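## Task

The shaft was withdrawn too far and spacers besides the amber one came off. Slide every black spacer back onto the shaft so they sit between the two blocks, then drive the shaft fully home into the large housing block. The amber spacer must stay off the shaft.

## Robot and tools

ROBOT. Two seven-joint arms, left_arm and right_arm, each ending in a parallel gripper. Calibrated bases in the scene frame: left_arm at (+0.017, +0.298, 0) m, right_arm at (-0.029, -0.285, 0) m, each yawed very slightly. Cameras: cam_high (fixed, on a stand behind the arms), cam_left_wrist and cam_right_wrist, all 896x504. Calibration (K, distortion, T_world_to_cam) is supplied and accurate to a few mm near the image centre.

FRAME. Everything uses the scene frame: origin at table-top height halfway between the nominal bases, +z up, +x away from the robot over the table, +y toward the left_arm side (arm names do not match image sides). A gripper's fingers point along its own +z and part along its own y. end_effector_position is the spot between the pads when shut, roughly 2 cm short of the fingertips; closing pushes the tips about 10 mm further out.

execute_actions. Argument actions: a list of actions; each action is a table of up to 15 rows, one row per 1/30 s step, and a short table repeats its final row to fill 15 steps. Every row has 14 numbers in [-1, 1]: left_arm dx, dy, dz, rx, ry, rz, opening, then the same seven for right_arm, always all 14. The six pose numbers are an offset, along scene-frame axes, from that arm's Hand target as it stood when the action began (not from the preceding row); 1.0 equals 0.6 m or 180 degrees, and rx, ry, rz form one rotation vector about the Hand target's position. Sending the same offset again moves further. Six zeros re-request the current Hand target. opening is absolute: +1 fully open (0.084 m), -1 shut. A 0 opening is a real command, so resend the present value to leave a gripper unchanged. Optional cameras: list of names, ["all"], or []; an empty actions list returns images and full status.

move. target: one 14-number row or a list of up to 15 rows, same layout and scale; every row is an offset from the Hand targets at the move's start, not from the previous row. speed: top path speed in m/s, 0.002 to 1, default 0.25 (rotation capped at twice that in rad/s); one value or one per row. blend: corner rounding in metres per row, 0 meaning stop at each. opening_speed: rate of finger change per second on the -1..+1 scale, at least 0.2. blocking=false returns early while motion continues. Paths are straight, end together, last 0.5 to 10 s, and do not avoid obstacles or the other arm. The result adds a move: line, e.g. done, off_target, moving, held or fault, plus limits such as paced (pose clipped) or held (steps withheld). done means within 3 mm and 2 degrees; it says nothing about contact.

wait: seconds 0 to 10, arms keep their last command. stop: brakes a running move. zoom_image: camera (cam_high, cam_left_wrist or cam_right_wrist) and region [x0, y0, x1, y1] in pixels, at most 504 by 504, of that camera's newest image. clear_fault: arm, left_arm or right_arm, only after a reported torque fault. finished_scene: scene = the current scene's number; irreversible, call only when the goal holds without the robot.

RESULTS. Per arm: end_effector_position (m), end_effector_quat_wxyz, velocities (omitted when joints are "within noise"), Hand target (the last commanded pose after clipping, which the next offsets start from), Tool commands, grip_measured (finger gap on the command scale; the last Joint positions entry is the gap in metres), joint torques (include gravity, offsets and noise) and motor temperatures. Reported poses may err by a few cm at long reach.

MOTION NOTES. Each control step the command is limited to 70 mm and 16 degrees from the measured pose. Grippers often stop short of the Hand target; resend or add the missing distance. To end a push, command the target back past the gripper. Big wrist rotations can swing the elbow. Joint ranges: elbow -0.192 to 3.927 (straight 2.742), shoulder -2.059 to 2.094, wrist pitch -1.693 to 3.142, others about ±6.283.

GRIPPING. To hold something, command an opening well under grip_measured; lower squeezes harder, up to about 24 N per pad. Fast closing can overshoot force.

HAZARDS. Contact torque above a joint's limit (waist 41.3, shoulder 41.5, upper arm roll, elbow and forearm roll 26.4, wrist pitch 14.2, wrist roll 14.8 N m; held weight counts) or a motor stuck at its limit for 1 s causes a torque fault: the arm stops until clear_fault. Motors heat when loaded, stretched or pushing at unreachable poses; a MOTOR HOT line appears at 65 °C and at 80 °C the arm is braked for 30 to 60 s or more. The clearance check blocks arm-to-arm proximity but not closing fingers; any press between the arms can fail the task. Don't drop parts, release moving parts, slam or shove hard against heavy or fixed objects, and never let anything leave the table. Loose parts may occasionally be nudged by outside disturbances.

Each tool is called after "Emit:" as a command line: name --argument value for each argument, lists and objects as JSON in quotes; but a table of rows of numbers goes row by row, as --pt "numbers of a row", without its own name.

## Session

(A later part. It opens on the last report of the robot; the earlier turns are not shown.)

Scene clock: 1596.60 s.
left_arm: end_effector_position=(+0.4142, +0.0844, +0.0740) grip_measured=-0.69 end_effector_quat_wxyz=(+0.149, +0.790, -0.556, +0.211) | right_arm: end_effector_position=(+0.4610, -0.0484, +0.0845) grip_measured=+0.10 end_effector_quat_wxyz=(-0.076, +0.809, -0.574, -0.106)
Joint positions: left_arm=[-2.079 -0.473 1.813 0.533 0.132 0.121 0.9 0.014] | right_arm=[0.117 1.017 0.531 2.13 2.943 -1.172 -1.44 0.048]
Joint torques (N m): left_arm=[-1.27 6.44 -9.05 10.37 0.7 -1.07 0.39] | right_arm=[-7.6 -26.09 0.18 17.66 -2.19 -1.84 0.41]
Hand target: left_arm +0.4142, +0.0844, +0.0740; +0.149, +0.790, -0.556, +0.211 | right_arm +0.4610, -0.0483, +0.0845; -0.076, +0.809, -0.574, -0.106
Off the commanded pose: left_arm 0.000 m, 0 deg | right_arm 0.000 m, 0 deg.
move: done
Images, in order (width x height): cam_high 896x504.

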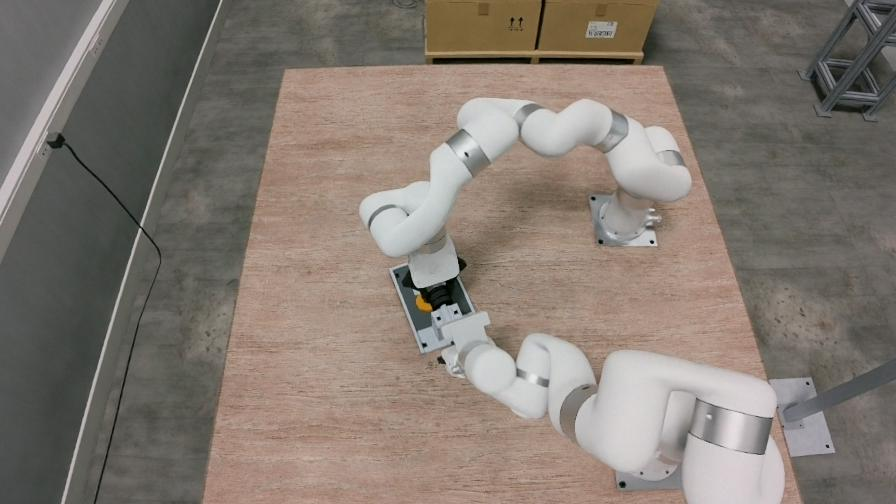

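Emit:
move --target '[0.00165,-0.0047,0,0,0,0,-0.95,0,0,0,0,0,0,-0.25]' --speed 0.015 --cameras '["cam_left_wrist"]'

Emit:
zoom_image --camera "cam_left_wrist" --region '[450, 0, 670, 124]'

Scene clock: 1603.80 s.
left_arm: end_effector_position=(+0.4152, +0.0816, +0.0740) grip_measured=-0.69 end_effector_quat_wxyz=(+0.149, +0.790, -0.556, +0.211) | right_arm: end_effector_position=(+0.4610, -0.0483, +0.0845) grip_measured=+0.10 end_effector_quat_wxyz=(-0.076, +0.809, -0.574, -0.106)
Joint positions: left_arm=[-2.097 -0.472 1.824 0.539 0.13 0.12 0.895 0.014] | right_arm=[0.117 1.017 0.531 2.13 2.943 -1.172 -1.44 0.048]
Joint torques (N m): left_arm=[-4.57 6.24 -10.68 12.01 0.64 -1.62 0.12] | right_arm=[-6.17 -25 0.87 17.29 -1.79 -1.49 0.3]
Hand target: left_arm +0.4152, +0.0816, +0.0740; +0.149, +0.790, -0.556, +0.211 | right_arm +0.4610, -0.0483, +0.0845; -0.076, +0.809, -0.574, -0.106
Off the commanded pose: left_arm 0.000 m, 0 deg | right_arm 0.000 m, 0 deg.
move: done
camera_calibration:
cam_left_wrist: T_world_to_cam=[[-0.947473, -0.319388, -0.0169009, 0.456318], [-0.271991, 0.832417, -0.482808, 0.141173], [0.168271, -0.45285, -0.875563, 0.162133], [0, 0, 0, 1]] pos_world=[0.443465, 0.10165, 0.217829]
Images, in order (width x height): cam_left_wrist 896x504.

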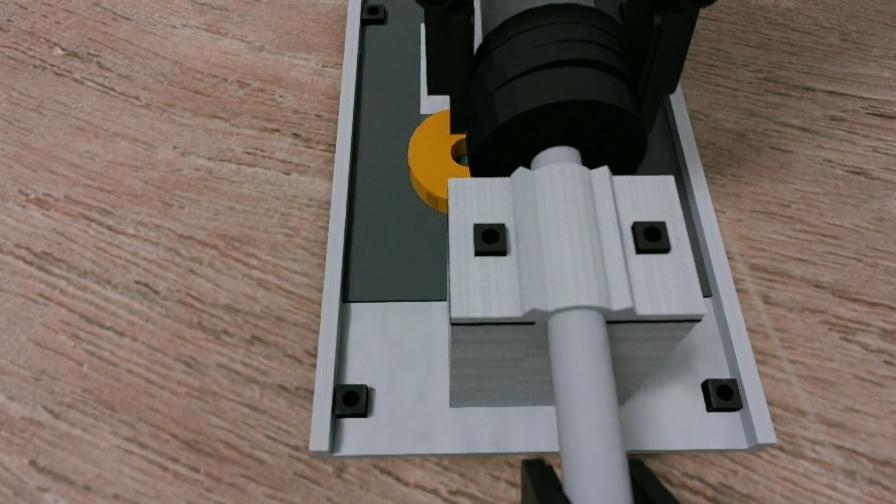

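Scaled by 2.291 from the camera's 896x504 image, which has a finer 1280x720 frame.

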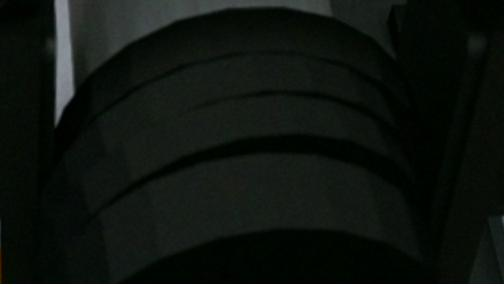

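Emit:
move --target '[0.0011,-0.00315,0,0,0,0,-0.95,0,0,0,0,0,0,-0.25]' --speed 0.015 --cameras '["cam_left_wrist"]'

Emit:
zoom_image --camera "cam_left_wrist" --region '[450, 0, 670, 124]'

Scene clock: 1612.03 s.
left_arm: end_effector_position=(+0.4159, +0.0798, +0.0739) grip_measured=-0.69 end_effector_quat_wxyz=(+0.149, +0.790, -0.556, +0.211) | right_arm: end_effector_position=(+0.4610, -0.0483, +0.0845) grip_measured=+0.10 end_effector_quat_wxyz=(-0.076, +0.809, -0.574, -0.106)
Joint positions: left_arm=[-2.109 -0.471 1.831 0.543 0.128 0.119 0.892 0.014] | right_arm=[0.117 1.017 0.531 2.13 2.943 -1.172 -1.44 0.048]
Joint torques (N m): left_arm=[-10.62 4.2 -16.66 16.2 1.01 -2.98 0.15] | right_arm=[-6.62 -25.21 0.99 17.38 -1.95 -1.63 0.01]
Hand target: left_arm +0.4159, +0.0797, +0.0740; +0.149, +0.790, -0.556, +0.211 | right_arm +0.4610, -0.0483, +0.0845; -0.076, +0.809, -0.574, -0.106
Off the commanded pose: left_arm 0.000 m, 0 deg | right_arm 0.000 m, 0 deg.
move: done
camera_calibration:
cam_left_wrist: T_world_to_cam=[[-0.947459, -0.319436, -0.0167994, 0.456288], [-0.272105, 0.83246, -0.482669, 0.14285], [0.168167, -0.452738, -0.875642, 0.16127], [0, 0, 0, 1]] pos_world=[0.444064, 0.0998505, 0.21783]
Images, in order (width x height): cam_left_wrist 896x504.

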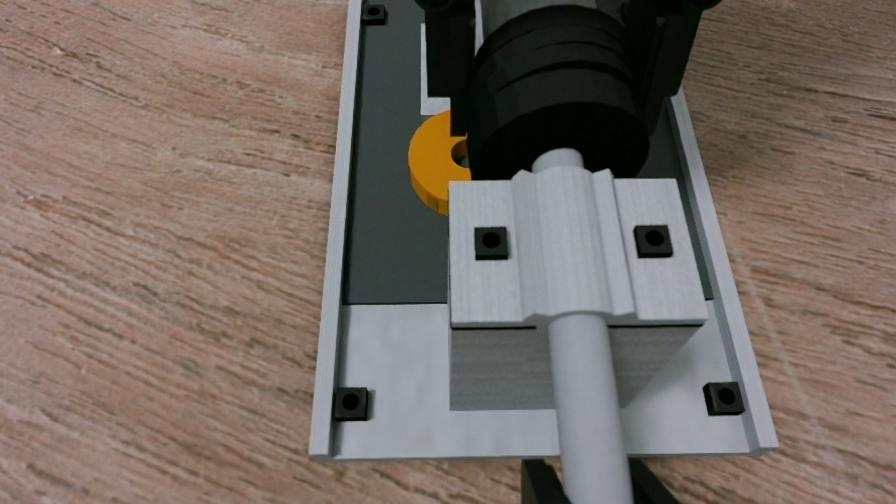

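Scaled by 2.291 from the camera's 896x504 image, which has a finer 1280x720 frame.

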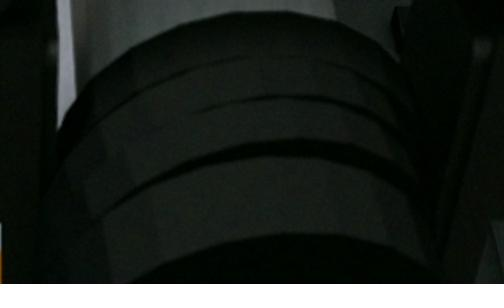

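Emit:
move --target '[0.00055,-0.00157,0,0,0,0,-0.95,0,0,0,0,0,0,-0.25]' --speed 0.015 --cameras '[]'

Scene clock: 1617.27 s.
left_arm: end_effector_position=(+0.4162, +0.0788, +0.0739) grip_measured=-0.69 end_effector_quat_wxyz=(+0.149, +0.790, -0.556, +0.211) | right_arm: end_effector_position=(+0.4610, -0.0483, +0.0845) grip_measured=+0.10 end_effector_quat_wxyz=(-0.076, +0.809, -0.574, -0.106)
Joint positions: left_arm=[-2.116 -0.471 1.834 0.545 0.128 0.118 0.891 0.014] | right_arm=[0.117 1.017 0.531 2.13 2.943 -1.172 -1.44 0.048]
Joint torques (N m): left_arm=[-12.16 4.02 -18.19 17.43 1.25 -3.22 0.22] | right_arm=[-6.83 -25.43 0.89 17.21 -1.87 -1.69 0.04]
Hand target: left_arm +0.4162, +0.0788, +0.0740; +0.149, +0.790, -0.556, +0.211 | right_arm +0.4610, -0.0483, +0.0845; -0.076, +0.809, -0.574, -0.106
Off the commanded pose: left_arm 0.000 m, 0 deg | right_arm 0.000 m, 0 deg.
move: done
No camera images: "cameras" was empty.

Emit:
move --target '[0,0,0,0,0,0,-0.95,0,0,0.0010,0,0,0,-0.25]' --speed 0.02 --cameras '[]'

Emit:
move --target '[0,0,0,0,0,0,-0.95,0,0,-0.0020,0,0,0,-0.25]' --speed 0.02 --cameras '[]'

Scene clock: 1624.73 s.
left_arm: end_effector_position=(+0.4162, +0.0788, +0.0740) grip_measured=-0.69 end_effector_quat_wxyz=(+0.149, +0.790, -0.556, +0.211) | right_arm: end_effector_position=(+0.4610, -0.0483, +0.0850) grip_measured=+0.10 end_effector_quat_wxyz=(-0.076, +0.809, -0.574, -0.106)
Joint positions: left_arm=[-2.116 -0.471 1.834 0.545 0.128 0.118 0.891 0.014] | right_arm=[0.118 1.016 0.531 2.13 2.943 -1.173 -1.44 0.048]
Joint torques (N m): left_arm=[-11.87 3.35 -18.53 17.37 1.39 -3.29 0.2] | right_arm=[-6.55 -30.18 2.44 20.6 -1.16 -3.78 0.17]
Hand target: left_arm +0.4162, +0.0788, +0.0740; +0.149, +0.790, -0.556, +0.211 | right_arm +0.4610, -0.0483, +0.0851; -0.076, +0.809, -0.574, -0.106
Off the commanded pose: left_arm 0.000 m, 0 deg | right_arm 0.000 m, 0 deg.
move: done
No camera images: "cameras" was empty.

Scene clock: 1625.43 s.
left_arm: end_effector_position=(+0.4162, +0.0787, +0.0740) grip_measured=-0.69 end_effector_quat_wxyz=(+0.149, +0.790, -0.556, +0.211) | right_arm: end_effector_position=(+0.4610, -0.0483, +0.0840) grip_measured=+0.10 end_effector_quat_wxyz=(-0.076, +0.809, -0.574, -0.106)
Joint positions: left_arm=[-2.116 -0.471 1.834 0.545 0.128 0.118 0.891 0.014] | right_arm=[0.117 1.017 0.531 2.129 2.943 -1.171 -1.44 0.048]
Joint torques (N m): left_arm=[-10.38 3.6 -17.25 17.23 1.33 -3.27 0.2] | right_arm=[-6.38 -21.19 -0.08 13.95 -2.24 -0.37 -0.1]
Hand target: left_arm +0.4162, +0.0788, +0.0740; +0.149, +0.790, -0.556, +0.211 | right_arm +0.4610, -0.0483, +0.0839; -0.076, +0.809, -0.574, -0.106
Off the commanded pose: left_arm 0.000 m, 0 deg | right_arm 0.000 m, 0 deg.
move: done
No camera images: "cameras" was empty.

Emit:
move --target '[0.00165,-0.0047,0,0,0,0,-0.95,0,0,0.0010,0,0,0,-0.25]' --speed 0.015 --cameras '["cam_left_wrist"]'

Emit:
zoom_image --camera "cam_left_wrist" --region '[450, 0, 670, 124]'

Scene clock: 1632.53 s.
left_arm: end_effector_position=(+0.4172, +0.0759, +0.0740) grip_measured=-0.69 end_effector_quat_wxyz=(+0.149, +0.790, -0.556, +0.211) | right_arm: end_effector_position=(+0.4610, -0.0483, +0.0844) grip_measured=+0.10 end_effector_quat_wxyz=(-0.076, +0.809, -0.574, -0.106)
Joint positions: left_arm=[-2.134 -0.47 1.845 0.551 0.126 0.117 0.886 0.014] | right_arm=[0.117 1.017 0.531 2.13 2.943 -1.172 -1.44 0.048]
Joint torques (N m): left_arm=[-10.75 4.8 -17.22 17.26 1.1 -3.25 0.19] | right_arm=[-5.98 -26.45 1.31 17.51 -1.42 -2.75 0.19]
Hand target: left_arm +0.4172, +0.0759, +0.0740; +0.149, +0.790, -0.556, +0.211 | right_arm +0.4610, -0.0483, +0.0845; -0.076, +0.809, -0.574, -0.106
Off the commanded pose: left_arm 0.000 m, 0 deg | right_arm 0.000 m, 0 deg.
move: done
camera_calibration:
cam_left_wrist: T_world_to_cam=[[-0.947473, -0.319388, -0.0169009, 0.456425], [-0.271991, 0.832417, -0.482808, 0.146378], [0.168271, -0.45285, -0.875563, 0.159261], [0, 0, 0, 1]] pos_world=[0.445465, 0.0960502, 0.217829]
Images, in order (width x height): cam_left_wrist 896x504.

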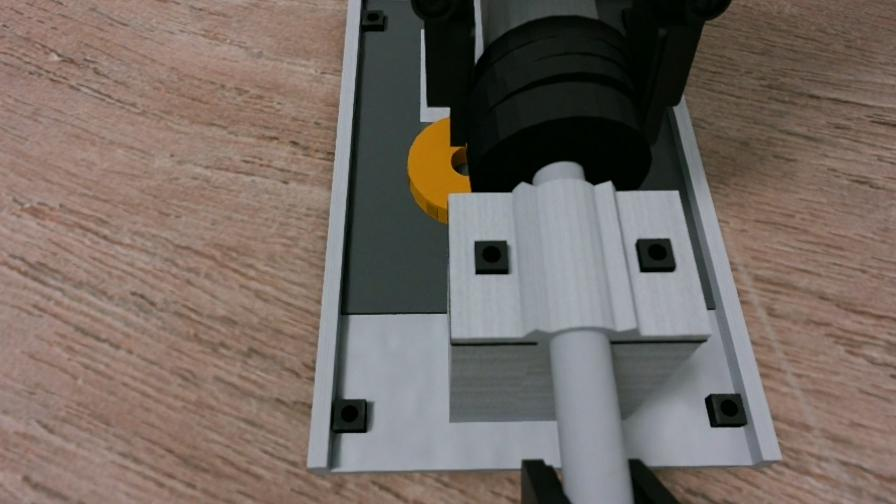

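Scaled by 2.291 from the camera's 896x504 image, which has a finer 1280x720 frame.

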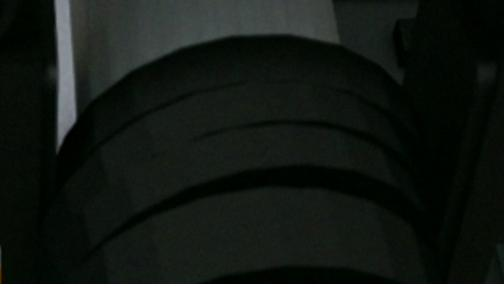

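Emit:
wait --seconds 0.1 --cameras '["cam_high"]'

Emit:
zoom_image --camera "cam_high" --region '[400, 260, 520, 400]'

Scene clock: 1638.73 s.
left_arm: end_effector_position=(+0.4172, +0.0759, +0.0740) grip_measured=-0.69 end_effector_quat_wxyz=(+0.149, +0.790, -0.556, +0.211) | right_arm: end_effector_position=(+0.4610, -0.0483, +0.0845) grip_measured=+0.10 end_effector_quat_wxyz=(-0.076, +0.809, -0.574, -0.106)
Joint positions: left_arm=[-2.134 -0.47 1.845 0.551 0.126 0.117 0.886 0.014] | right_arm=[0.117 1.017 0.531 2.13 2.943 -1.172 -1.44 0.048]
Joint torques (N m): left_arm=[-10.84 4.63 -17.28 17.11 1.16 -3.15 0.17] | right_arm=[-7.03 -27.08 1.34 17.87 -1.45 -3.14 0.04]
Hand target: left_arm +0.4172, +0.0759, +0.0740; +0.149, +0.790, -0.556, +0.211 | right_arm +0.4610, -0.0483, +0.0845; -0.076, +0.809, -0.574, -0.106
Tool commands: left_gripper/opening=-0.95 right_gripper/opening=-0.25
Off the commanded pose: left_arm 0.000 m, 0 deg | right_arm 0.000 m, 0 deg.
wait: 0.10 s; at rest from the start
Images, in order (width x height): cam_high 896x504.

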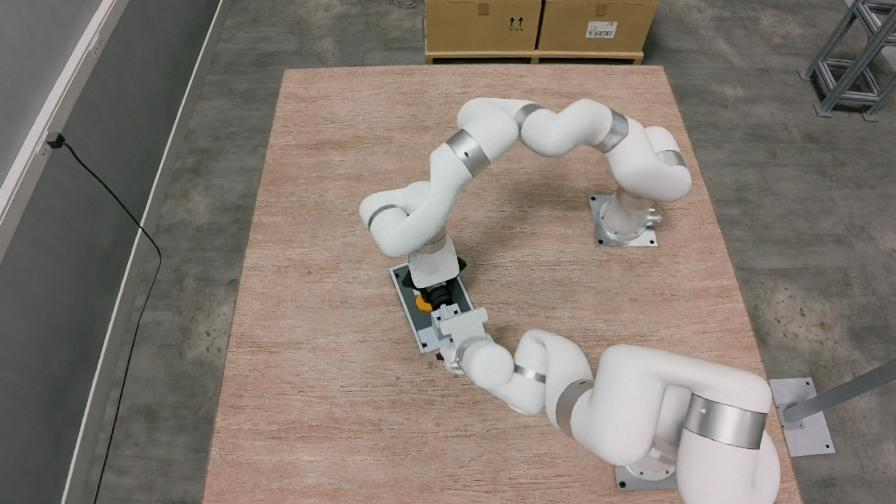

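Scaled by 3.600 from the camera's 896x504 image, which has a finer 1280x720 frame.

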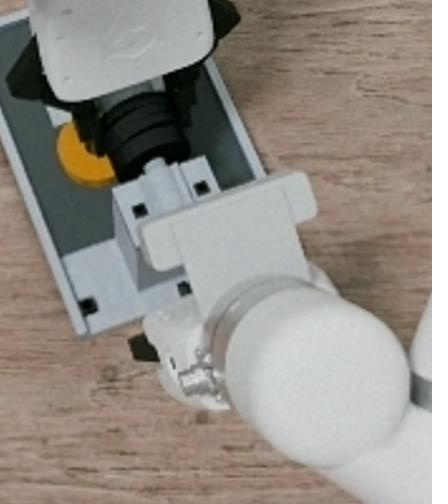

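Emit:
move --target '[-0.0011,0.00315,0,0,0,0,-0.95,-0.0007,0.0017,0,0,0,0,-0.25]' --speed 0.015 --cameras '[]'

Emit:
move --target '[0,0,0,0,0,0,-0.95,0,0,0.0017,0,0,0,-0.25]' --speed 0.02 --cameras '[]'

Emit:
move --target '[0,0,0,0,0,0,-0.95,0,0,-0.0034,0,0,0,-0.25]' --speed 0.02 --cameras '[]'

Scene clock: 1645.33 s.
left_arm: end_effector_position=(+0.4165, +0.0778, +0.0740) grip_measured=-0.69 end_effector_quat_wxyz=(+0.149, +0.790, -0.556, +0.211) | right_arm: end_effector_position=(+0.4606, -0.0473, +0.0845) grip_measured=+0.10 end_effector_quat_wxyz=(-0.076, +0.809, -0.574, -0.106)
Joint positions: left_arm=[-2.122 -0.47 1.838 0.547 0.127 0.118 0.889 0.014] | right_arm=[0.119 1.016 0.531 2.129 2.943 -1.172 -1.438 0.048]
Joint torques (N m): left_arm=[0.27 7.49 -9.16 10.73 1.12 -1.08 0.38] | right_arm=[1.9 -23.67 5.19 14 0.61 -1.55 0.24]
Hand target: left_arm +0.4165, +0.0778, +0.0740; +0.149, +0.790, -0.556, +0.211 | right_arm +0.4605, -0.0473, +0.0845; -0.076, +0.809, -0.574, -0.106
Off the commanded pose: left_arm 0.000 m, 0 deg | right_arm 0.000 m, 0 deg.
move: done
No camera images: "cameras" was empty.

Scene clock: 1646.03 s.
left_arm: end_effector_position=(+0.4165, +0.0778, +0.0740) grip_measured=-0.69 end_effector_quat_wxyz=(+0.149, +0.790, -0.556, +0.211) | right_arm: end_effector_position=(+0.4605, -0.0473, +0.0855) grip_measured=+0.10 end_effector_quat_wxyz=(-0.076, +0.809, -0.574, -0.106)
Joint positions: left_arm=[-2.122 -0.47 1.838 0.547 0.127 0.118 0.889 0.014] | right_arm=[0.119 1.015 0.531 2.13 2.943 -1.174 -1.438 0.048]
Joint torques (N m): left_arm=[-0.63 7.57 -8.61 10.8 0.93 -1.04 0.39] | right_arm=[2.15 -24.51 5.43 14.79 0.71 -1.86 0.25]
Hand target: left_arm +0.4165, +0.0778, +0.0740; +0.149, +0.790, -0.556, +0.211 | right_arm +0.4605, -0.0473, +0.0855; -0.076, +0.809, -0.574, -0.106
Off the commanded pose: left_arm 0.000 m, 0 deg | right_arm 0.000 m, 0 deg.
move: done
No camera images: "cameras" was empty.

Scene clock: 1646.73 s.
left_arm: end_effector_position=(+0.4165, +0.0778, +0.0740) grip_measured=-0.69 end_effector_quat_wxyz=(+0.149, +0.790, -0.556, +0.211) | right_arm: end_effector_position=(+0.4605, -0.0473, +0.0835) grip_measured=+0.10 end_effector_quat_wxyz=(-0.076, +0.809, -0.574, -0.106)
Joint positions: left_arm=[-2.122 -0.47 1.838 0.547 0.127 0.118 0.889 0.014] | right_arm=[0.119 1.017 0.531 2.128 2.943 -1.169 -1.438 0.048]
Joint torques (N m): left_arm=[-1.08 7.84 -8.63 10.84 0.83 -1.16 0.34] | right_arm=[-0.33 -23.64 4.23 14.26 0.06 -1.38 -0.13]
Hand target: left_arm +0.4165, +0.0778, +0.0740; +0.149, +0.790, -0.556, +0.211 | right_arm +0.4605, -0.0473, +0.0835; -0.076, +0.809, -0.574, -0.106
Off the commanded pose: left_arm 0.000 m, 0 deg | right_arm 0.000 m, 0 deg.
move: done
No camera images: "cameras" was empty.

Emit:
wait --seconds 0.1 --cameras '["cam_left_wrist"]'

Emit:
zoom_image --camera "cam_left_wrist" --region '[420, 0, 560, 180]'

Emit:
zoom_image --camera "cam_left_wrist" --region '[560, 0, 700, 180]'

Scene clock: 1661.63 s.
left_arm: end_effector_position=(+0.4165, +0.0778, +0.0740) grip_measured=-0.69 end_effector_quat_wxyz=(+0.149, +0.790, -0.556, +0.211) | right_arm: end_effector_position=(+0.4605, -0.0473, +0.0835) grip_measured=+0.10 end_effector_quat_wxyz=(-0.076, +0.809, -0.574, -0.106)
Joint positions: left_arm=[-2.122 -0.47 1.838 0.547 0.127 0.118 0.889 0.014] | right_arm=[0.119 1.017 0.531 2.128 2.943 -1.169 -1.438 0.048]
Joint torques (N m): left_arm=[-1.08 7.78 -8.69 11.02 0.61 -1.13 0.24] | right_arm=[-0.36 -23.68 4.14 14.37 0.15 -1.43 -0.14]
Hand target: left_arm +0.4165, +0.0778, +0.0740; +0.149, +0.790, -0.556, +0.211 | right_arm +0.4605, -0.0473, +0.0835; -0.076, +0.809, -0.574, -0.106
Tool commands: left_gripper/opening=-0.95 right_gripper/opening=-0.25
Off the commanded pose: left_arm 0.000 m, 0 deg | right_arm 0.000 m, 0 deg.
wait: 0.10 s; at rest from the start
camera_calibration:
cam_left_wrist: T_world_to_cam=[[-0.947473, -0.319388, -0.0169009, 0.456336], [-0.271991, 0.832417, -0.482808, 0.144689], [0.168271, -0.45285, -0.875563, 0.160194], [0, 0, 0, 1]] pos_world=[0.444765, 0.0978502, 0.217829]
Images, in order (width x height): cam_left_wrist 896x504.

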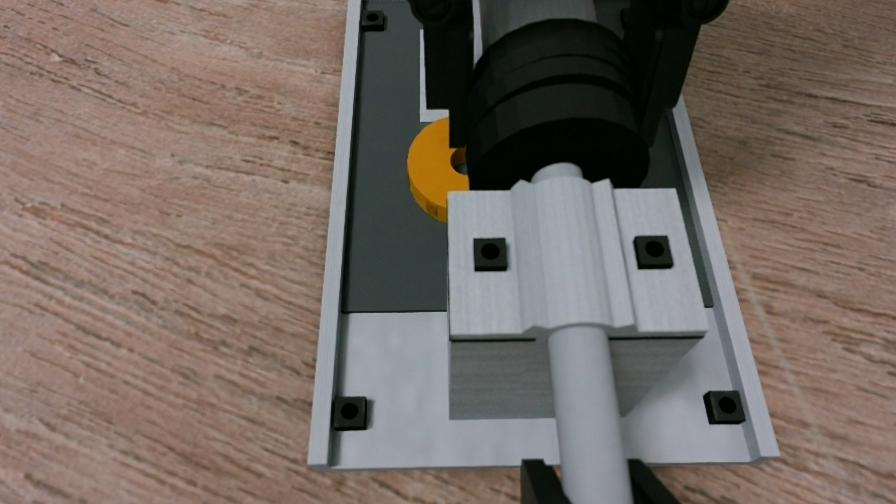

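Scaled by 2.800 from the camera's 896x504 image, which has a finer 1280x720 frame.

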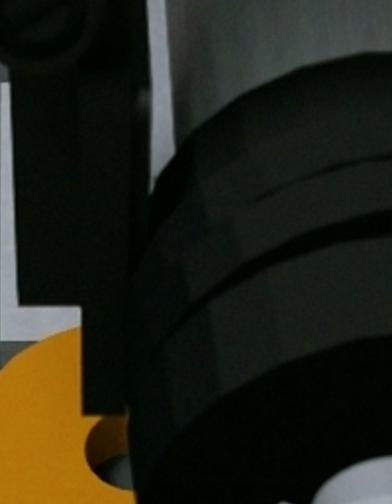

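Scaled by 2.800 from the camera's 896x504 image, which has a finer 1280x720 frame.

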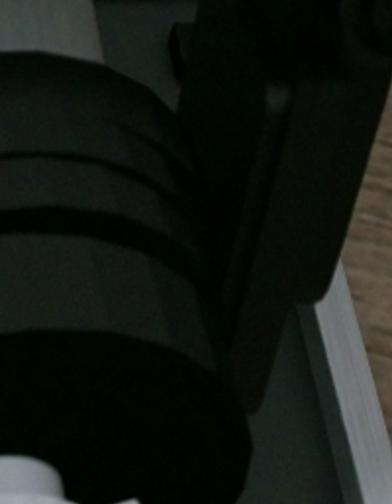

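Emit:
move --target '[0,0,0,0,0,0,-0.95,0,0,0.11,0,0,0,-0.25]' --speed 0.1 --cameras '["cam_right_wrist","cam_left_wrist"]'

Emit:
zoom_image --camera "cam_right_wrist" --region '[440, 380, 680, 504]'

Emit:
zoom_image --camera "cam_left_wrist" --region '[440, 0, 680, 200]'

Scene clock: 1718.53 s.
left_arm: end_effector_position=(+0.4165, +0.0778, +0.0740) grip_measured=-0.69 end_effector_quat_wxyz=(+0.149, +0.790, -0.556, +0.211) | right_arm: end_effector_position=(+0.4605, -0.0473, +0.1495) grip_measured=+0.10 end_effector_quat_wxyz=(-0.076, +0.809, -0.574, -0.106)
Joint positions: left_arm=[-2.122 -0.47 1.838 0.547 0.127 0.118 0.889 0.014] | right_arm=[0.14 0.969 0.545 2.24 2.955 -1.32 -1.422 0.048]
Joint torques (N m): left_arm=[-1.19 7.86 -8.61 11.05 0.73 -1.2 0.24] | right_arm=[1.37 -23.52 3.8 15.33 0.01 -1.62 0.27]
Hand target: left_arm +0.4165, +0.0778, +0.0740; +0.149, +0.790, -0.556, +0.211 | right_arm +0.4605, -0.0473, +0.1495; -0.076, +0.809, -0.574, -0.106
Off the commanded pose: left_arm 0.000 m, 0 deg | right_arm 0.000 m, 0 deg.
move: done
camera_calibration:
cam_left_wrist: T_world_to_cam=[[-0.947473, -0.319388, -0.0169009, 0.456336], [-0.271991, 0.832417, -0.482808, 0.144689], [0.168271, -0.45285, -0.875563, 0.160194], [0, 0, 0, 1]] pos_world=[0.444765, 0.0978502, 0.217829]
cam_right_wrist: T_world_to_cam=[[-0.937406, -0.348227, 0.00271195, 0.447229], [-0.334921, 0.903667, 0.266858, 0.223341], [-0.0953778, 0.249246, -0.963732, 0.333242], [0, 0, 0, 1]] pos_world=[0.525821, -0.129148, 0.260342]
Images, in order (width x height): cam_left_wrist 896x504, cam_right_wrist 896x504.

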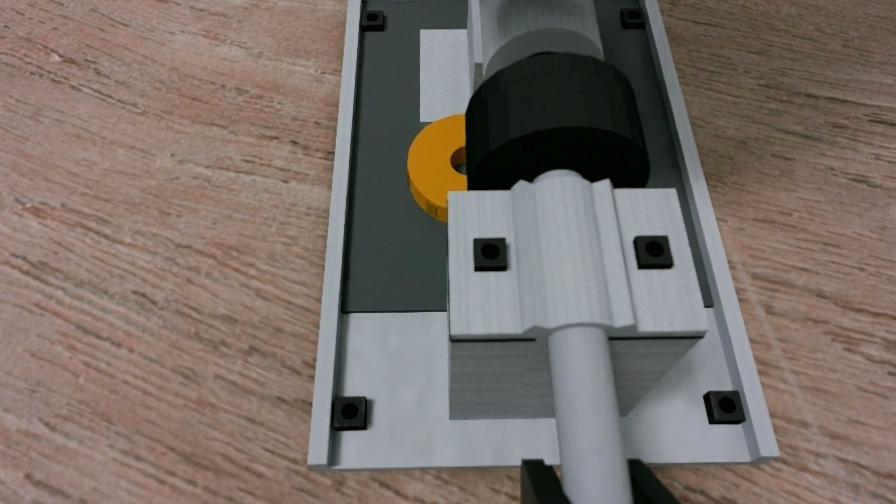

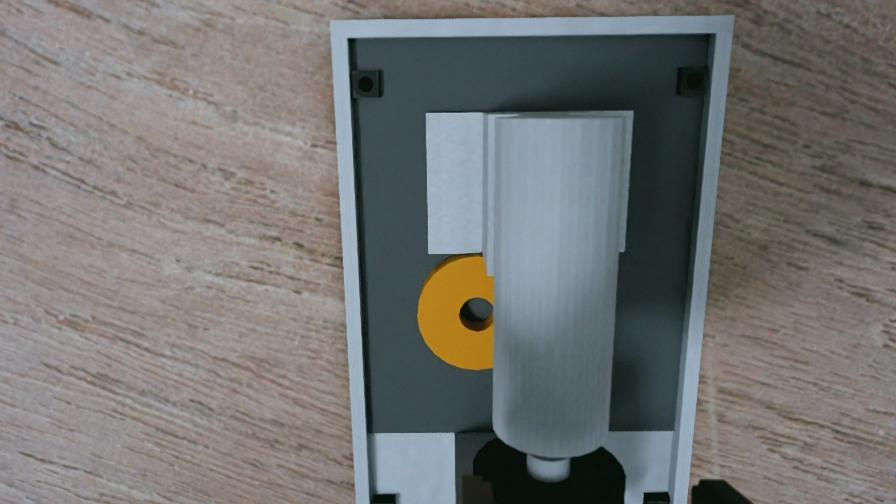

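Scaled by 2.100 from the camera's 896x504 image, which has a finer 1280x720 frame.

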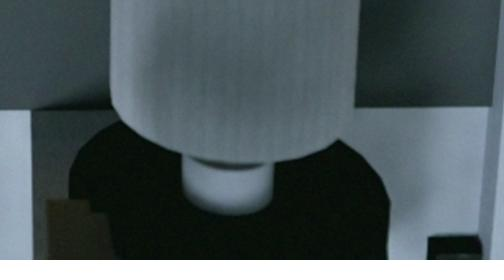

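Scaled by 2.100 from the camera's 896x504 image, which has a finer 1280x720 frame.

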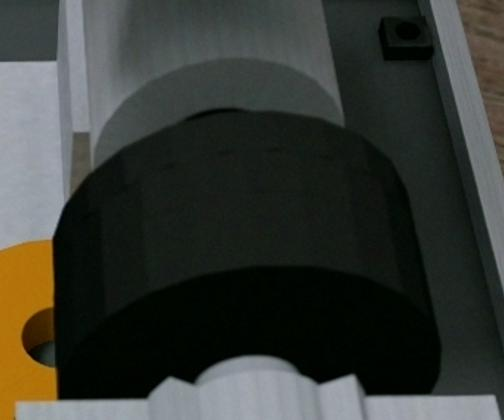

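Emit:
wait --seconds 0.1 --cameras '["cam_high"]'

Emit:
zoom_image --camera "cam_high" --region '[405, 250, 475, 320]'

Scene clock: 1741.23 s.
left_arm: end_effector_position=(+0.4165, +0.0778, +0.0740) grip_measured=-0.69 end_effector_quat_wxyz=(+0.149, +0.790, -0.556, +0.211) | right_arm: end_effector_position=(+0.4605, -0.0473, +0.1495) grip_measured=+0.10 end_effector_quat_wxyz=(-0.076, +0.809, -0.574, -0.106)
Joint positions: left_arm=[-2.122 -0.47 1.838 0.547 0.127 0.118 0.889 0.014] | right_arm=[0.14 0.969 0.545 2.24 2.955 -1.32 -1.422 0.048]
Joint torques (N m): left_arm=[-1.22 7.63 -8.66 10.96 0.69 -1.18 0.27] | right_arm=[1.26 -23.96 3.66 15.2 0.03 -1.44 0.21]
Hand target: left_arm +0.4165, +0.0778, +0.0740; +0.149, +0.790, -0.556, +0.211 | right_arm +0.4605, -0.0473, +0.1495; -0.076, +0.809, -0.574, -0.106
Tool commands: left_gripper/opening=-0.95 right_gripper/opening=-0.25
Off the commanded pose: left_arm 0.000 m, 0 deg | right_arm 0.000 m, 0 deg.
wait: 0.10 s; at rest from the start
Images, in order (width x height): cam_high 896x504.

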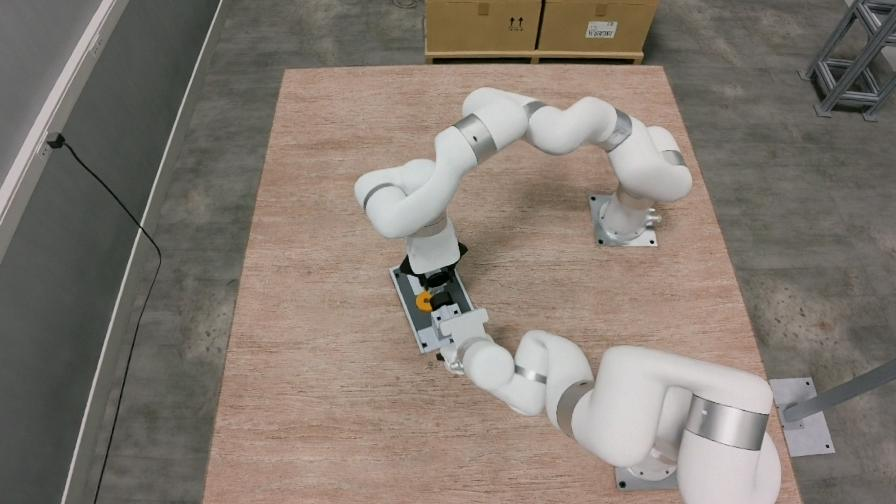

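Scaled by 7.200 from the camera's 896x504 image, which has a finer 1280x720 frame.

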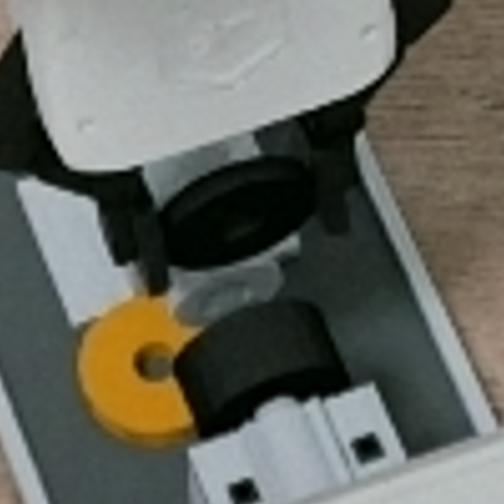

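Emit:
move --pt "-0.0022 0.0063 0 0 0 0 -0.95 0.0009 0.0003 0 0 0 0 -0.25" --pt "-0.0022 0.0063 0 0 0 0 -0.95 0.0009 0.0003 -0.1083 0 0 0 -0.25" --speed '[0.02,0.06]' --cameras '["cam_left_wrist"]'

Emit:
zoom_image --camera "cam_left_wrist" --region '[440, 0, 680, 200]'

Scene clock: 1767.90 s.
left_arm: end_effector_position=(+0.4152, +0.0816, +0.0740) grip_measured=-0.69 end_effector_quat_wxyz=(+0.149, +0.790, -0.556, +0.211) | right_arm: end_effector_position=(+0.4611, -0.0471, +0.0845) grip_measured=+0.10 end_effector_quat_wxyz=(-0.076, +0.809, -0.574, -0.106)
Joint positions: left_arm=[-2.097 -0.472 1.824 0.539 0.13 0.12 0.895 0.014] | right_arm=[0.121 1.019 0.531 2.135 2.942 -1.174 -1.438 0.048]
Joint torques (N m): left_arm=[0.76 6.85 -8.56 11.18 1.09 -1.19 0.41] | right_arm=[-0.54 -23.75 4.18 14.42 0.13 -1.38 -0.12]
Hand target: left_arm +0.4152, +0.0816, +0.0740; +0.149, +0.790, -0.556, +0.211 | right_arm +0.4611, -0.0471, +0.0845; -0.076, +0.809, -0.574, -0.106
Off the commanded pose: left_arm 0.000 m, 0 deg | right_arm 0.000 m, 0 deg.
move: done
camera_calibration:
cam_left_wrist: T_world_to_cam=[[-0.947473, -0.319388, -0.0169009, 0.456318], [-0.271991, 0.832417, -0.482808, 0.141173], [0.168271, -0.45285, -0.875563, 0.162133], [0, 0, 0, 1]] pos_world=[0.443465, 0.10165, 0.217829]
Images, in order (width x height): cam_left_wrist 896x504.

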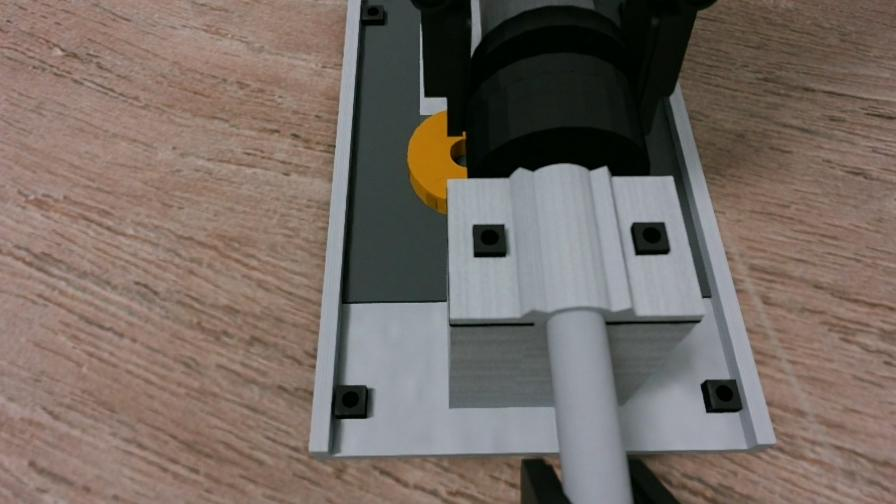

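Scaled by 2.100 from the camera's 896x504 image, which has a finer 1280x720 frame.

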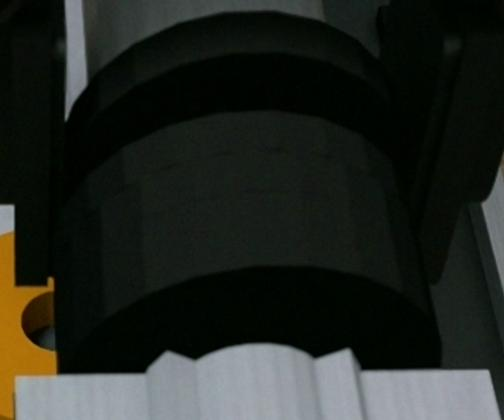

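Emit:
zoom_image --camera "cam_left_wrist" --region '[460, 0, 560, 110]'

Emit:
zoom_image --camera "cam_left_wrist" --region '[550, 0, 650, 110]'

Scaled by 4.582 from the camera's 896x504 image, which has a finer 1280x720 frame.

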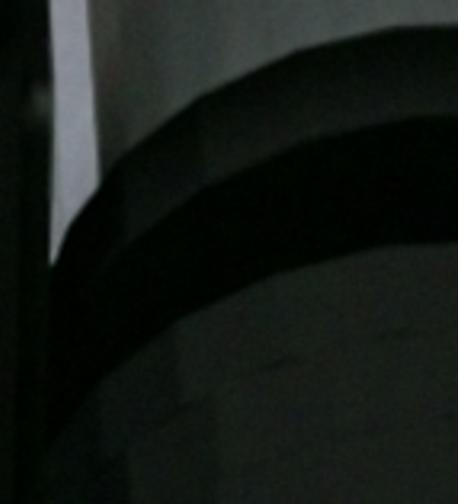

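Scaled by 4.582 from the camera's 896x504 image, which has a finer 1280x720 frame.

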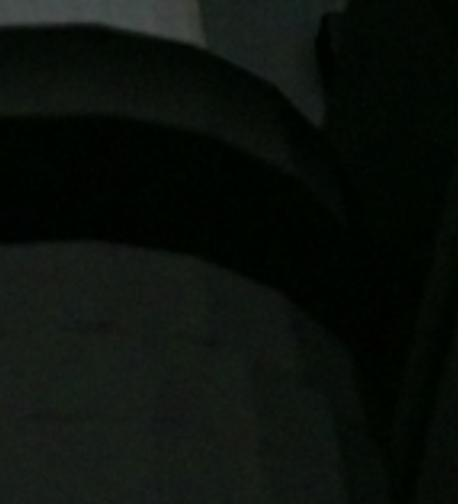

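Emit:
move --target '[0,0,0,0,0,0,-0.95,0.0028,0.001,-0.0017,0,0,0,-0.25]' --speed 0.03 --cameras '["cam_left_wrist"]'

Emit:
zoom_image --camera "cam_left_wrist" --region '[460, 0, 560, 110]'

Emit:
zoom_image --camera "cam_left_wrist" --region '[550, 0, 650, 110]'

Scene clock: 1832.23 s.
left_arm: end_effector_position=(+0.4152, +0.0816, +0.0740) grip_measured=-0.69 end_effector_quat_wxyz=(+0.149, +0.790, -0.556, +0.211) | right_arm: end_effector_position=(+0.4628, -0.0465, +0.0835) grip_measured=+0.10 end_effector_quat_wxyz=(-0.076, +0.809, -0.574, -0.106)
Joint positions: left_arm=[-2.097 -0.472 1.824 0.539 0.13 0.12 0.895 0.014] | right_arm=[0.126 1.03 0.53 2.153 2.94 -1.18 -1.44 0.048]
Joint torques (N m): left_arm=[-0.14 6.98 -8.57 11.4 1.03 -1.24 0.34] | right_arm=[1.32 -23.9 4.14 15.2 0 -1.66 -0.07]
Hand target: left_arm +0.4152, +0.0816, +0.0740; +0.149, +0.790, -0.556, +0.211 | right_arm +0.4628, -0.0465, +0.0835; -0.076, +0.809, -0.574, -0.106
Off the commanded pose: left_arm 0.000 m, 0 deg | right_arm 0.000 m, 0 deg.
move: done
camera_calibration:
cam_left_wrist: T_world_to_cam=[[-0.947499, -0.31931, -0.016947, 0.456332], [-0.271901, 0.832447, -0.482807, 0.14113], [0.168272, -0.452851, -0.875563, 0.162133], [0, 0, 0, 1]] pos_world=[0.443465, 0.10165, 0.217829]
Images, in order (width x height): cam_left_wrist 896x504.

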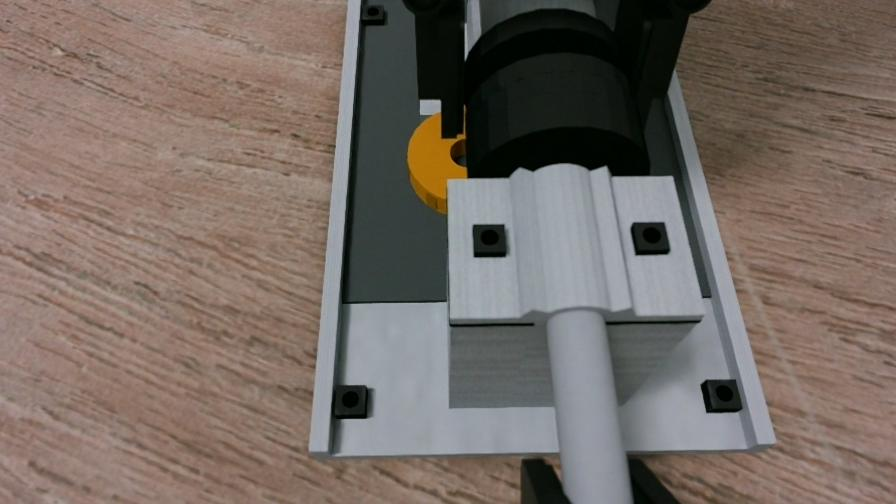

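Scaled by 4.582 from the camera's 896x504 image, which has a finer 1280x720 frame.

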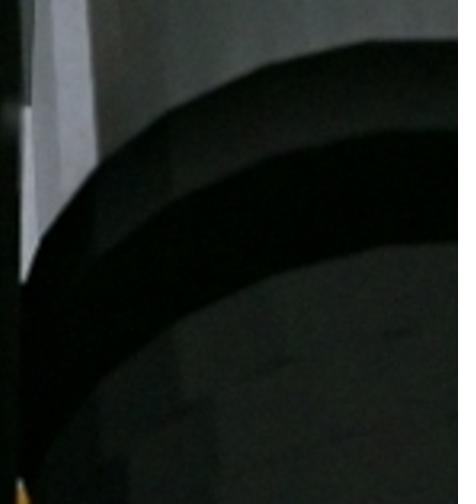

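Scaled by 4.582 from the camera's 896x504 image, which has a finer 1280x720 frame.

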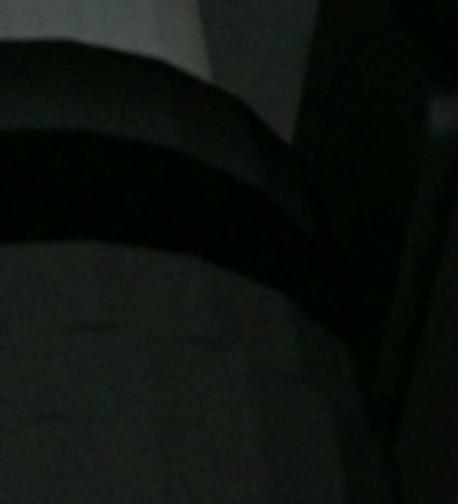

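Emit:
move --target '[0.00165,-0.0047,0,0,0,0,-0.95,0.0013,0.0005,0,0,0,0,-0.25]' --speed 0.015 --cameras '[]'

Emit:
move --target '[0.0011,-0.00315,0,0,0,0,-0.95,0,0,0,0,0,0,-0.25]' --speed 0.015 --cameras '["cam_left_wrist"]'

Emit:
zoom_image --camera "cam_left_wrist" --region '[440, 0, 680, 200]'

Scene clock: 1855.27 s.
left_arm: end_effector_position=(+0.4162, +0.0788, +0.0740) grip_measured=-0.69 end_effector_quat_wxyz=(+0.149, +0.790, -0.556, +0.211) | right_arm: end_effector_position=(+0.4635, -0.0462, +0.0835) grip_measured=+0.10 end_effector_quat_wxyz=(-0.076, +0.809, -0.574, -0.106)
Joint positions: left_arm=[-2.115 -0.471 1.834 0.545 0.128 0.118 0.891 0.014] | right_arm=[0.128 1.035 0.529 2.162 2.939 -1.184 -1.44 0.048]
Joint torques (N m): left_arm=[-3.26 7.09 -9.77 11.87 0.61 -1.54 0.16] | right_arm=[1.51 -23.94 4.09 15.08 -0.04 -1.71 -0.12]
Hand target: left_arm +0.4162, +0.0788, +0.0740; +0.149, +0.790, -0.556, +0.211 | right_arm +0.4635, -0.0462, +0.0835; -0.076, +0.809, -0.574, -0.106
Off the commanded pose: left_arm 0.000 m, 0 deg | right_arm 0.000 m, 0 deg.
move: done
No camera images: "cameras" was empty.

Scene clock: 1856.00 s.
left_arm: end_effector_position=(+0.4169, +0.0769, +0.0740) grip_measured=-0.69 end_effector_quat_wxyz=(+0.149, +0.790, -0.556, +0.211) | right_arm: end_effector_position=(+0.4636, -0.0462, +0.0835) grip_measured=+0.10 end_effector_quat_wxyz=(-0.076, +0.809, -0.574, -0.106)
Joint positions: left_arm=[-2.128 -0.47 1.841 0.549 0.126 0.117 0.888 0.014] | right_arm=[0.128 1.035 0.529 2.162 2.939 -1.184 -1.44 0.048]
Joint torques (N m): left_arm=[-4.15 6.71 -10.3 12.01 0.51 -1.59 0.12] | right_arm=[2.15 -23.89 5.7 14.21 1.09 -1.3 -0.04]
Hand target: left_arm +0.4169, +0.0769, +0.0740; +0.149, +0.790, -0.556, +0.211 | right_arm +0.4635, -0.0462, +0.0835; -0.076, +0.809, -0.574, -0.106
Off the commanded pose: left_arm 0.000 m, 0 deg | right_arm 0.000 m, 0 deg.
move: done
camera_calibration:
cam_left_wrist: T_world_to_cam=[[-0.947473, -0.319388, -0.0169009, 0.456333], [-0.271991, 0.832417, -0.482808, 0.14552], [0.168271, -0.45285, -0.875563, 0.159736], [0, 0, 0, 1]] pos_world=[0.445065, 0.0969502, 0.217829]
Images, in order (width x height): cam_left_wrist 896x504.

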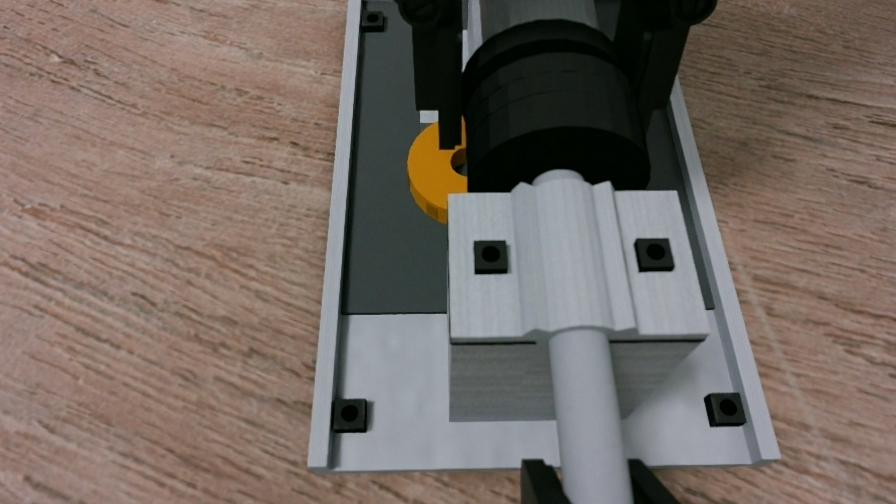

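Scaled by 2.100 from the camera's 896x504 image, which has a finer 1280x720 frame.

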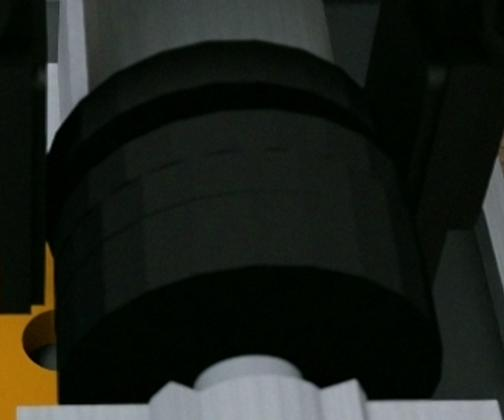

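Emit:
zoom_image --camera "cam_left_wrist" --region '[460, 10, 560, 120]'

Emit:
zoom_image --camera "cam_left_wrist" --region '[550, 10, 650, 120]'

Scaled by 4.582 from the camera's 896x504 image, which has a finer 1280x720 frame.

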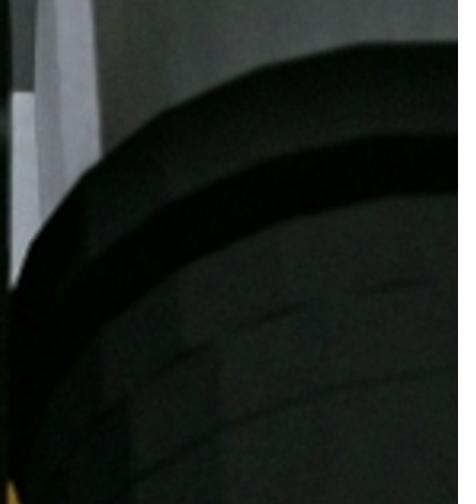

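Scaled by 4.582 from the camera's 896x504 image, which has a finer 1280x720 frame.

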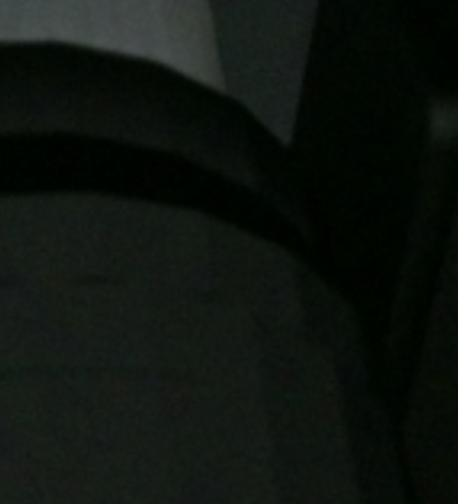

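Emit:
move --target '[0.0008,-0.00236,0,0,0,0,-0.95,0,0,0,0,0,0,-0.25]' --speed 0.015 --cameras '[]'

Scene clock: 1887.93 s.
left_arm: end_effector_position=(+0.4174, +0.0756, +0.0739) grip_measured=-0.69 end_effector_quat_wxyz=(+0.149, +0.790, -0.556, +0.211) | right_arm: end_effector_position=(+0.4636, -0.0462, +0.0835) grip_measured=+0.10 end_effector_quat_wxyz=(-0.076, +0.809, -0.574, -0.106)
Joint positions: left_arm=[-2.137 -0.47 1.847 0.552 0.125 0.116 0.885 0.014] | right_arm=[0.128 1.035 0.529 2.162 2.939 -1.184 -1.44 0.048]
Joint torques (N m): left_arm=[-11.3 4.46 -17.63 16.01 1.14 -2.95 0.12] | right_arm=[6.29 -22.77 7.28 13.16 1.98 -0.48 0.14]
Hand target: left_arm +0.4174, +0.0755, +0.0740; +0.149, +0.790, -0.556, +0.211 | right_arm +0.4635, -0.0462, +0.0835; -0.076, +0.809, -0.574, -0.106
Off the commanded pose: left_arm 0.000 m, 0 deg | right_arm 0.000 m, 0 deg.
move: done
No camera images: "cameras" was empty.

Emit:
move --target '[-0.0005,0.0016,0,0,0,0,-0.95,0,0,0,0,0,0,-0.25]' --speed 0.015 --cameras '[]'

Emit:
move --target '[0,0,0,0,0,0,-0.95,0,0,0.0010,0,0,0,-0.25]' --speed 0.02 --cameras '[]'

Emit:
move --target '[0,0,0,0,0,0,-0.95,0,0,-0.0020,0,0,0,-0.25]' --speed 0.02 --cameras '[]'

Scene clock: 1897.87 s.
left_arm: end_effector_position=(+0.4171, +0.0763, +0.0740) grip_measured=-0.69 end_effector_quat_wxyz=(+0.149, +0.790, -0.556, +0.212) | right_arm: end_effector_position=(+0.4635, -0.0461, +0.0834) grip_measured=+0.10 end_effector_quat_wxyz=(-0.076, +0.809, -0.573, -0.106)
Joint positions: left_arm=[-2.131 -0.47 1.843 0.55 0.126 0.117 0.887 0.014] | right_arm=[0.128 1.035 0.529 2.162 2.939 -1.184 -1.44 0.048]
Joint torques (N m): left_arm=[-2.65 6.16 -11.4 11.55 1.22 -1.42 0.57] | right_arm=[5.17 -24.78 7.02 14.15 1.75 -1.61 0.29]
Hand target: left_arm +0.4171, +0.0764, +0.0740; +0.149, +0.790, -0.556, +0.211 | right_arm +0.4635, -0.0462, +0.0835; -0.076, +0.809, -0.574, -0.106
Off the commanded pose: left_arm 0.000 m, 0 deg | right_arm 0.000 m, 0 deg.
move: done
No camera images: "cameras" was empty.

Scene clock: 1898.57 s.
left_arm: end_effector_position=(+0.4171, +0.0764, +0.0740) grip_measured=-0.69 end_effector_quat_wxyz=(+0.149, +0.790, -0.556, +0.211) | right_arm: end_effector_position=(+0.4635, -0.0462, +0.0841) grip_measured=+0.10 end_effector_quat_wxyz=(-0.076, +0.809, -0.574, -0.106)
Joint positions: left_arm=[-2.131 -0.47 1.843 0.55 0.126 0.117 0.887 0.014] | right_arm=[0.128 1.034 0.53 2.162 2.94 -1.186 -1.44 0.048]
Joint torques (N m): left_arm=[-2 7.15 -10.5 11.26 1.15 -1.37 0.42] | right_arm=[4.38 -24.82 6.63 14.73 1.48 -1.46 0.29]
Hand target: left_arm +0.4171, +0.0764, +0.0740; +0.149, +0.790, -0.556, +0.211 | right_arm +0.4635, -0.0462, +0.0841; -0.076, +0.809, -0.574, -0.106
Off the commanded pose: left_arm 0.000 m, 0 deg | right_arm 0.000 m, 0 deg.
move: done
No camera images: "cameras" was empty.

Scene clock: 1899.27 s.
left_arm: end_effector_position=(+0.4171, +0.0764, +0.0740) grip_measured=-0.69 end_effector_quat_wxyz=(+0.149, +0.790, -0.556, +0.211) | right_arm: end_effector_position=(+0.4635, -0.0462, +0.0829) grip_measured=+0.10 end_effector_quat_wxyz=(-0.076, +0.809, -0.574, -0.106)
Joint positions: left_arm=[-2.131 -0.47 1.843 0.55 0.126 0.117 0.887 0.014] | right_arm=[0.128 1.035 0.529 2.161 2.939 -1.183 -1.44 0.048]
Joint torques (N m): left_arm=[-2.28 6.74 -10.49 11.49 0.98 -1.35 0.43] | right_arm=[2.82 -23.15 5.85 13.4 1.11 -1.09 -0.05]
Hand target: left_arm +0.4171, +0.0764, +0.0740; +0.149, +0.790, -0.556, +0.211 | right_arm +0.4635, -0.0462, +0.0829; -0.076, +0.809, -0.574, -0.106
Off the commanded pose: left_arm 0.000 m, 0 deg | right_arm 0.000 m, 0 deg.
move: done
No camera images: "cameras" was empty.


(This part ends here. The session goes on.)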